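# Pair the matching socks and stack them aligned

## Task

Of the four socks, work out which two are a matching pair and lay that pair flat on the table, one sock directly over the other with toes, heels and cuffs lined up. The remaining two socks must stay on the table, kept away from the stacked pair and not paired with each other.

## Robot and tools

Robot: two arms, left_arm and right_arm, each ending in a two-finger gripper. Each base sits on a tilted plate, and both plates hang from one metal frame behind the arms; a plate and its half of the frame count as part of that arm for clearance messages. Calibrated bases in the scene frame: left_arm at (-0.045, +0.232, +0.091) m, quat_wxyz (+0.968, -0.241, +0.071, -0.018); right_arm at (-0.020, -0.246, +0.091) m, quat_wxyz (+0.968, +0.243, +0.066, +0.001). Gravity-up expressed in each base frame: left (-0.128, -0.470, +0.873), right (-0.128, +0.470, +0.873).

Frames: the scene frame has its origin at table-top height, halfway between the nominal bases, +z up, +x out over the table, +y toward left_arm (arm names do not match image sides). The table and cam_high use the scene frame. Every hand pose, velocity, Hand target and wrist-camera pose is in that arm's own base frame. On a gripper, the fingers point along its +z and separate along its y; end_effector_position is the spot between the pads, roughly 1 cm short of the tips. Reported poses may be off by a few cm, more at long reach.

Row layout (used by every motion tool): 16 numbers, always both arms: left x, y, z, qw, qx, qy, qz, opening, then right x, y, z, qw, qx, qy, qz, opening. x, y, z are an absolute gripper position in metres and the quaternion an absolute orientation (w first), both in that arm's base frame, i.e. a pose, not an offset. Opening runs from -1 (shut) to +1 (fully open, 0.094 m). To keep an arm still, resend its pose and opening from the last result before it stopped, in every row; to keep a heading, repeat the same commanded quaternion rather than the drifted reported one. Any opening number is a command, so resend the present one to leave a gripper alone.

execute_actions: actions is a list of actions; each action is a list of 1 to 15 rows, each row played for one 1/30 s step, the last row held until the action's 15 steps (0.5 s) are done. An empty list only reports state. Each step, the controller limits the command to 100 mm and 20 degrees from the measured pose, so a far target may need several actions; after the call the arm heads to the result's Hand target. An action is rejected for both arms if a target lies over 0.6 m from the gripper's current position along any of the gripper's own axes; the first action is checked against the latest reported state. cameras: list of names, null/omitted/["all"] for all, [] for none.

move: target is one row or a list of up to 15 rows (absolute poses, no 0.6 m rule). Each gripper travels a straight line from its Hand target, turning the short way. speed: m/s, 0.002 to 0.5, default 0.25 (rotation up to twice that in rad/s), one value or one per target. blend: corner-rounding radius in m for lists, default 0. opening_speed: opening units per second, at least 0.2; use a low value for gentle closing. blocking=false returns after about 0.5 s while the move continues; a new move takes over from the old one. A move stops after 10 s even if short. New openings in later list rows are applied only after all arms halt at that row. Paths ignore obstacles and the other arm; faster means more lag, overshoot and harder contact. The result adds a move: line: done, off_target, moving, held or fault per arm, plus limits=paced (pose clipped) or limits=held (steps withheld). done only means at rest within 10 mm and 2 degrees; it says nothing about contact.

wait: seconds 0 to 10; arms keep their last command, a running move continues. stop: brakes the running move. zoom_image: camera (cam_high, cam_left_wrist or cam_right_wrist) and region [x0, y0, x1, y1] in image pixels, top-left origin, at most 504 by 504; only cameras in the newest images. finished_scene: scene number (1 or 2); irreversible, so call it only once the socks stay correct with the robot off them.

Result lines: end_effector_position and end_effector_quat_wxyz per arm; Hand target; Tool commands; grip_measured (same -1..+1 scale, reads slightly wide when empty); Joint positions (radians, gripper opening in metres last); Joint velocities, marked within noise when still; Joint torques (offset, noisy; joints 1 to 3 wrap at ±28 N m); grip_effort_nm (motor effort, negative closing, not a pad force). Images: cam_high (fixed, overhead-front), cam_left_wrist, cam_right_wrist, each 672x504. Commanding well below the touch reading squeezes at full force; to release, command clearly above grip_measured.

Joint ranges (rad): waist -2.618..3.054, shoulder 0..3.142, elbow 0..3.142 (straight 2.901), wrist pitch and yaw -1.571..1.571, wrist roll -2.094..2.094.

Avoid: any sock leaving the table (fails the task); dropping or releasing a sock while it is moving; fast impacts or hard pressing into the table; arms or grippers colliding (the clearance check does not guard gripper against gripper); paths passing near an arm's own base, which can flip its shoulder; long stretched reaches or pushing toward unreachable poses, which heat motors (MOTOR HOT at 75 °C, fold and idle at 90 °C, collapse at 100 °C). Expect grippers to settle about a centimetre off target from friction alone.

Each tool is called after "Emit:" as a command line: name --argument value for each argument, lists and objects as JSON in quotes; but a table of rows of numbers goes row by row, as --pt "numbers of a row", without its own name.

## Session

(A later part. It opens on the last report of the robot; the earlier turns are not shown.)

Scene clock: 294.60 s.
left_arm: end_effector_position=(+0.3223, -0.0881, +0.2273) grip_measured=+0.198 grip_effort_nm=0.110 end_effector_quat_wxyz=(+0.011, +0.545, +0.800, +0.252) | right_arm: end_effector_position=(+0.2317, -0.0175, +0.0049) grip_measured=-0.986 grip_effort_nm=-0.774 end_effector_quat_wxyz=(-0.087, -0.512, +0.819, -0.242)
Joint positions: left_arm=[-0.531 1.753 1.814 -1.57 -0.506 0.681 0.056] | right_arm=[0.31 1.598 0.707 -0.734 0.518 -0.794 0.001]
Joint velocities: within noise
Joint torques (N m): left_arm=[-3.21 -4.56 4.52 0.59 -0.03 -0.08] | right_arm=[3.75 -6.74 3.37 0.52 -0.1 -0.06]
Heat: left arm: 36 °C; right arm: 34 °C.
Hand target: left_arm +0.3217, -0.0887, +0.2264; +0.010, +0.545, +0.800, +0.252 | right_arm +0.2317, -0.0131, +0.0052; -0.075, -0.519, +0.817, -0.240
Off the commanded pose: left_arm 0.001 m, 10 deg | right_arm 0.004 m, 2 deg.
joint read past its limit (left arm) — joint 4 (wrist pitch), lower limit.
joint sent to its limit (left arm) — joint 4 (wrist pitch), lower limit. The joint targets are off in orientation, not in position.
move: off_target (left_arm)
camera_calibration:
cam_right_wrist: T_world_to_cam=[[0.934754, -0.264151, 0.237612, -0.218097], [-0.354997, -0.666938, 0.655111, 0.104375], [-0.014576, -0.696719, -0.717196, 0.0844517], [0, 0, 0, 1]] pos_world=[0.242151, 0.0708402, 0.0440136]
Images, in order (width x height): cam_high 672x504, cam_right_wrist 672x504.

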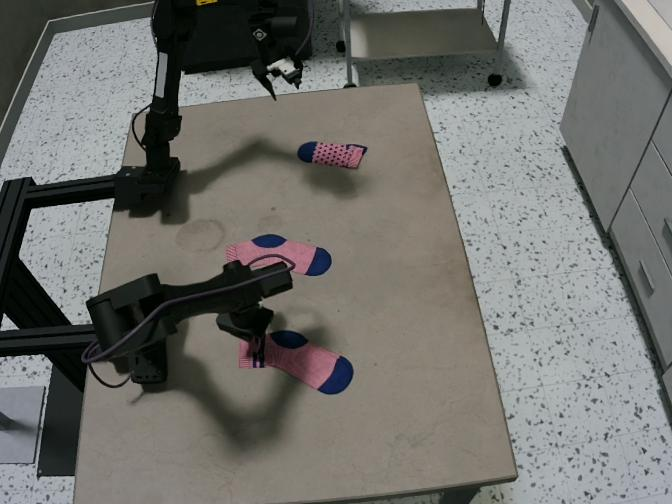

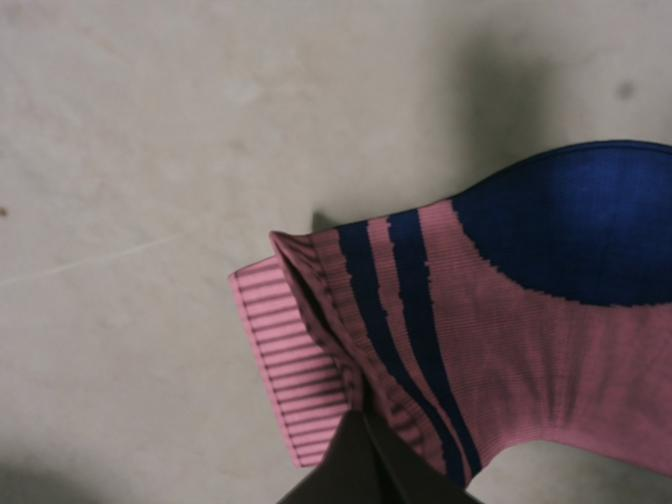

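Emit:
move --pt "0.3216 -0.089 0.227 -0.0759 0.5264 0.8126 0.2395 0.2 0.3135 0.0164 0.1067 -0.0429 -0.4082 0.8777 -0.2481 -1" --pt "0.3216 -0.089 0.227 -0.0759 0.5264 0.8126 0.2395 0.2 0.3889 0.08 0.2637 0.0272 -0.1504 0.9561 -0.2503 -1" --pt "0.3216 -0.089 0.227 -0.0759 0.5264 0.8126 0.2395 0.2 0.4687 0.0549 0.2454 0.0272 -0.1504 0.9561 -0.2503 -1" --pt "0.3216 -0.089 0.227 -0.0759 0.5264 0.8126 0.2395 0.2 0.4719 0.0441 0.2284 0.0272 -0.1504 0.9561 -0.2503 -1" --speed 0.2 --blend '[0.03,0.03,0.0,0]' --cameras '[]'

Emit:
move --pt "0.3216 -0.089 0.227 -0.0759 0.5264 0.8126 0.2395 0.2 0.4091 0.0372 0.1868 0.0272 -0.1504 0.9561 -0.2503 -1" --pt "0.3216 -0.089 0.227 -0.0759 0.5264 0.8126 0.2395 0.2 0.3135 0.0164 0.1067 -0.0429 -0.4082 0.8777 -0.2481 -1" --pt "0.3216 -0.089 0.227 -0.0759 0.5264 0.8126 0.2395 0.2 0.2318 -0.013 0.0052 -0.0749 -0.5193 0.8169 -0.2404 -1" --speed 0.15 --blend '[0.03,0.03,0]' --cameras '["cam_high","cam_right_wrist"]'

Emit:
zoom_image --camera "cam_high" --region '[220, 270, 420, 430]'

Scene clock: 305.63 s.
left_arm: end_effector_position=(+0.3223, -0.0881, +0.2273) grip_measured=+0.198 grip_effort_nm=0.105 end_effector_quat_wxyz=(+0.011, +0.545, +0.800, +0.252) | right_arm: end_effector_position=(+0.4684, +0.0421, +0.2290) grip_measured=-0.986 grip_effort_nm=-0.769 end_effector_quat_wxyz=(+0.141, -0.172, +0.941, -0.255)
Joint positions: left_arm=[-0.531 1.753 1.814 -1.57 -0.506 0.681 0.056] | right_arm=[0.283 2.231 2.476 -1.559 0.537 -0.15 0.001]
Joint velocities: within noise
Joint torques (N m): left_arm=[-3.21 -4.49 4.37 0.56 -0.01 -0.05] | right_arm=[5.89 -9.76 7.3 0.73 0.04 -0.08]
Heat: left arm: 36 °C; right arm: 34 °C.
Hand target: left_arm +0.3217, -0.0887, +0.2264; +0.010, +0.545, +0.800, +0.252 | right_arm +0.4715, +0.0440, +0.2279; +0.140, -0.177, +0.940, -0.256
Off the commanded pose: left_arm 0.001 m, 10 deg | right_arm 0.004 m, 13 deg.
joint read past its limit (left arm) — joint 4 (wrist pitch), lower limit.
joint sent to its limit (left arm) — joint 4 (wrist pitch), lower limit. The joint targets are off in orientation, not in position.
joint sent to its limit (right arm) — joint 4 (wrist pitch), lower limit. The joint targets are off in orientation, not in position.
move: off_target (left_arm, right_arm)
No camera images: "cameras" was empty.

Scene clock: 310.03 s.
left_arm: end_effector_position=(+0.3223, -0.0882, +0.2272) grip_measured=+0.198 grip_effort_nm=0.105 end_effector_quat_wxyz=(+0.011, +0.545, +0.800, +0.252) | right_arm: end_effector_position=(+0.2318, -0.0171, +0.0049) grip_measured=-0.986 grip_effort_nm=-0.769 end_effector_quat_wxyz=(-0.087, -0.513, +0.819, -0.242)
Joint positions: left_arm=[-0.531 1.753 1.814 -1.57 -0.506 0.681 0.056] | right_arm=[0.311 1.598 0.707 -0.734 0.518 -0.794 0.001]
Joint velocities: within noise
Joint torques (N m): left_arm=[-3.11 -4.44 4.42 0.61 -0.01 -0.07] | right_arm=[3.67 -6.75 3.36 0.49 -0.09 -0.06]
Heat: left arm: 36 °C; right arm: 34 °C.
Hand target: left_arm +0.3217, -0.0887, +0.2264; +0.010, +0.545, +0.800, +0.252 | right_arm +0.2318, -0.0131, +0.0052; -0.075, -0.519, +0.817, -0.240
Off the commanded pose: left_arm 0.001 m, 10 deg | right_arm 0.004 m, 2 deg.
joint read past its limit (left arm) — joint 4 (wrist pitch), lower limit.
joint sent to its limit (left arm) — joint 4 (wrist pitch), lower limit. The joint targets are off in orientation, not in position.
move: off_target (left_arm)
camera_calibration:
cam_right_wrist: T_world_to_cam=[[0.934969, -0.263109, 0.237921, -0.218213], [-0.354471, -0.66742, 0.654905, 0.104461], [-0.0135181, -0.696652, -0.717282, 0.0844772], [0, 0, 0, 1]] pos_world=[0.242193, 0.0711568, 0.0440995]
Images, in order (width x height): cam_high 672x504, cam_right_wrist 672x504.

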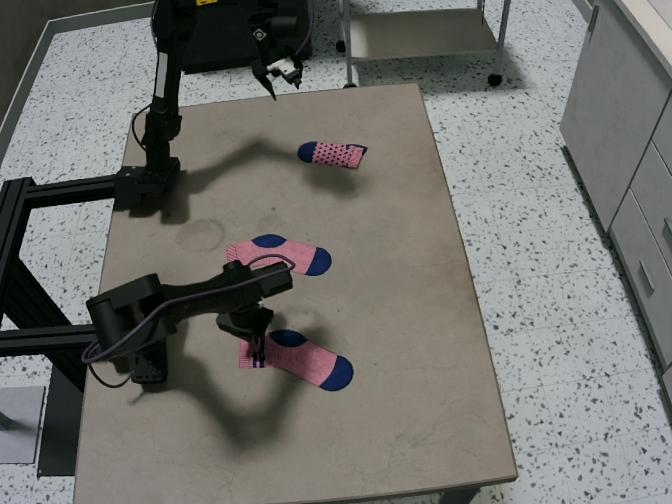

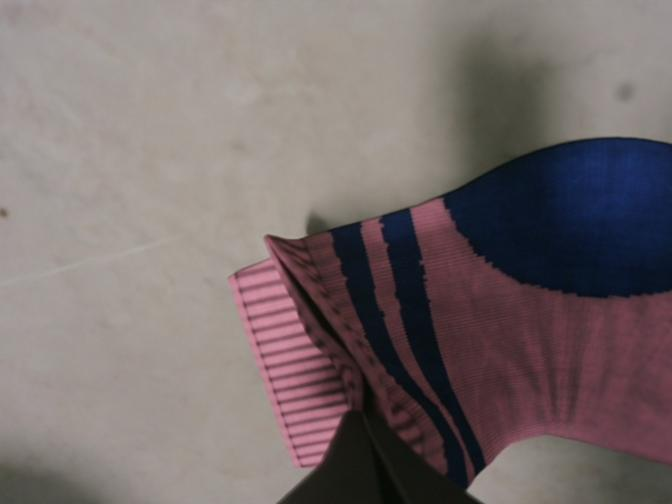

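Scaled by 2.520.

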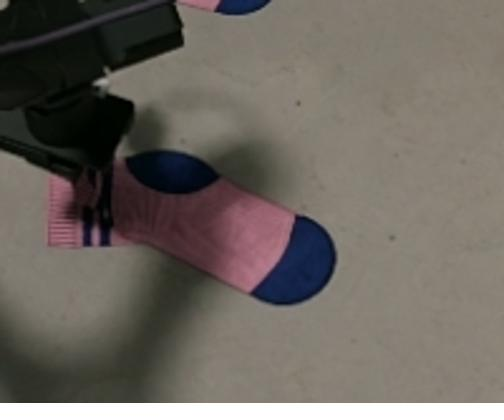

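Emit:
move --pt "0.3216 -0.089 0.227 -0.0759 0.5264 0.8126 0.2395 0.2 0.2318 -0.013 0.0052 -0.0749 -0.5193 0.8169 -0.2404 0.2" --pt "0.3216 -0.089 0.227 -0.0759 0.5264 0.8126 0.2395 0.2 0.2191 0.0341 0.0925 -0.0749 -0.5193 0.8169 -0.2404 0.2" --pt "0.3216 -0.089 0.227 -0.0759 0.5264 0.8126 0.2395 0.2 0.2 0.12 0.27 0.066 0.001 0.968 -0.243 0.2" --speed '[0.1,0.15,0.3]' --opening_speed 1.5 --cameras '["cam_high","cam_right_wrist"]'

Emit:
zoom_image --camera "cam_high" --region '[220, 270, 420, 430]'

Scene clock: 318.97 s.
left_arm: end_effector_position=(+0.3223, -0.0881, +0.2273) grip_measured=+0.198 grip_effort_nm=0.100 end_effector_quat_wxyz=(+0.011, +0.545, +0.800, +0.252) | right_arm: end_effector_position=(+0.2032, +0.1193, +0.2626) grip_measured=+0.198 grip_effort_nm=0.090 end_effector_quat_wxyz=(+0.243, -0.062, +0.965, -0.072)
Joint positions: left_arm=[-0.531 1.753 1.814 -1.57 -0.506 0.681 0.056] | right_arm=[0.861 1.264 1.5 -1.55 0.449 0.673 0.056]
Joint velocities: within noise
Joint torques (N m): left_arm=[-3.21 -4.53 4.44 0.56 -0.03 -0.09] | right_arm=[1.99 -0.16 6.69 1.14 -0.09 0.08]
Heat: left arm: 36 °C; right arm: 34 °C.
Hand target: left_arm +0.3217, -0.0887, +0.2264; +0.010, +0.545, +0.800, +0.252 | right_arm +0.2005, +0.1198, +0.2692; +0.245, -0.061, +0.965, -0.064
Off the commanded pose: left_arm 0.001 m, 10 deg | right_arm 0.008 m, 29 deg; orientation clipped.
joint read past its limit (left arm) — joint 4 (wrist pitch), lower limit.
joint sent to its limit (left arm) — joint 4 (wrist pitch), lower limit. The joint targets are off in orientation, not in position.
joint sent to its limit (right arm) — joint 4 (wrist pitch), lower limit. The joint targets are off in orientation, not in position.
move: off_target (left_arm, right_arm); limits=paced
camera_calibration:
cam_right_wrist: T_world_to_cam=[[0.204951, -0.956315, 0.208462, 0.0219538], [-0.955347, -0.241774, -0.169876, 0.304534], [0.212855, -0.164337, -0.963165, 0.319025], [0, 0, 0, 1]] pos_world=[0.21853, 0.147051, 0.35443]
Images, in order (width x height): cam_high 672x504, cam_right_wrist 672x504.

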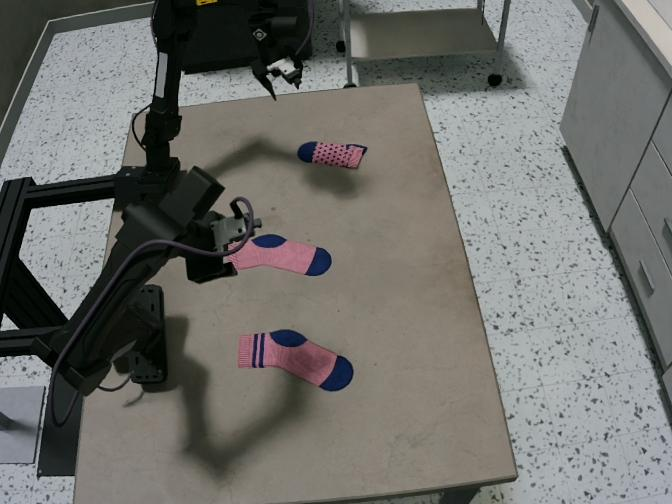

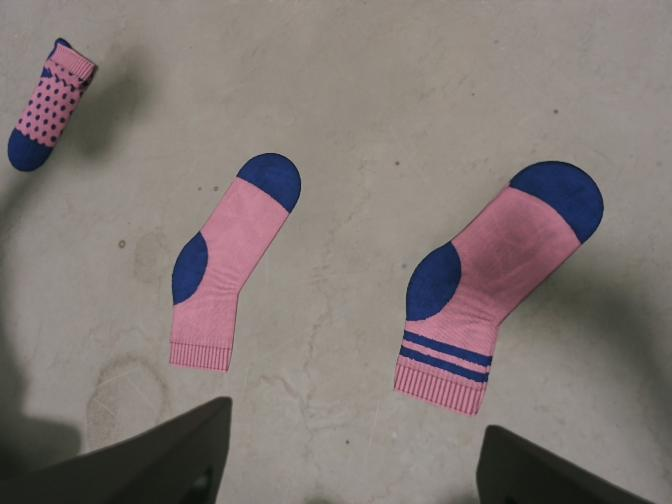

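Scaled by 2.520.

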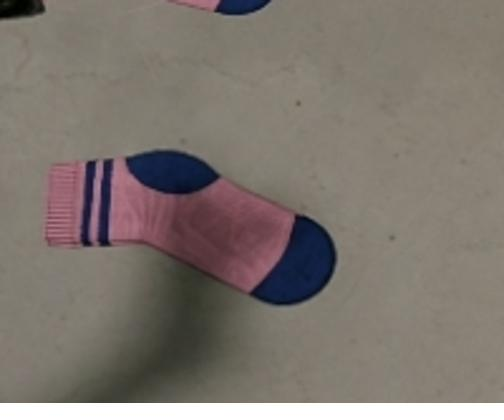

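Perfect.

Emit:
finished_scene --scene 2

The scene is finished: the task was done.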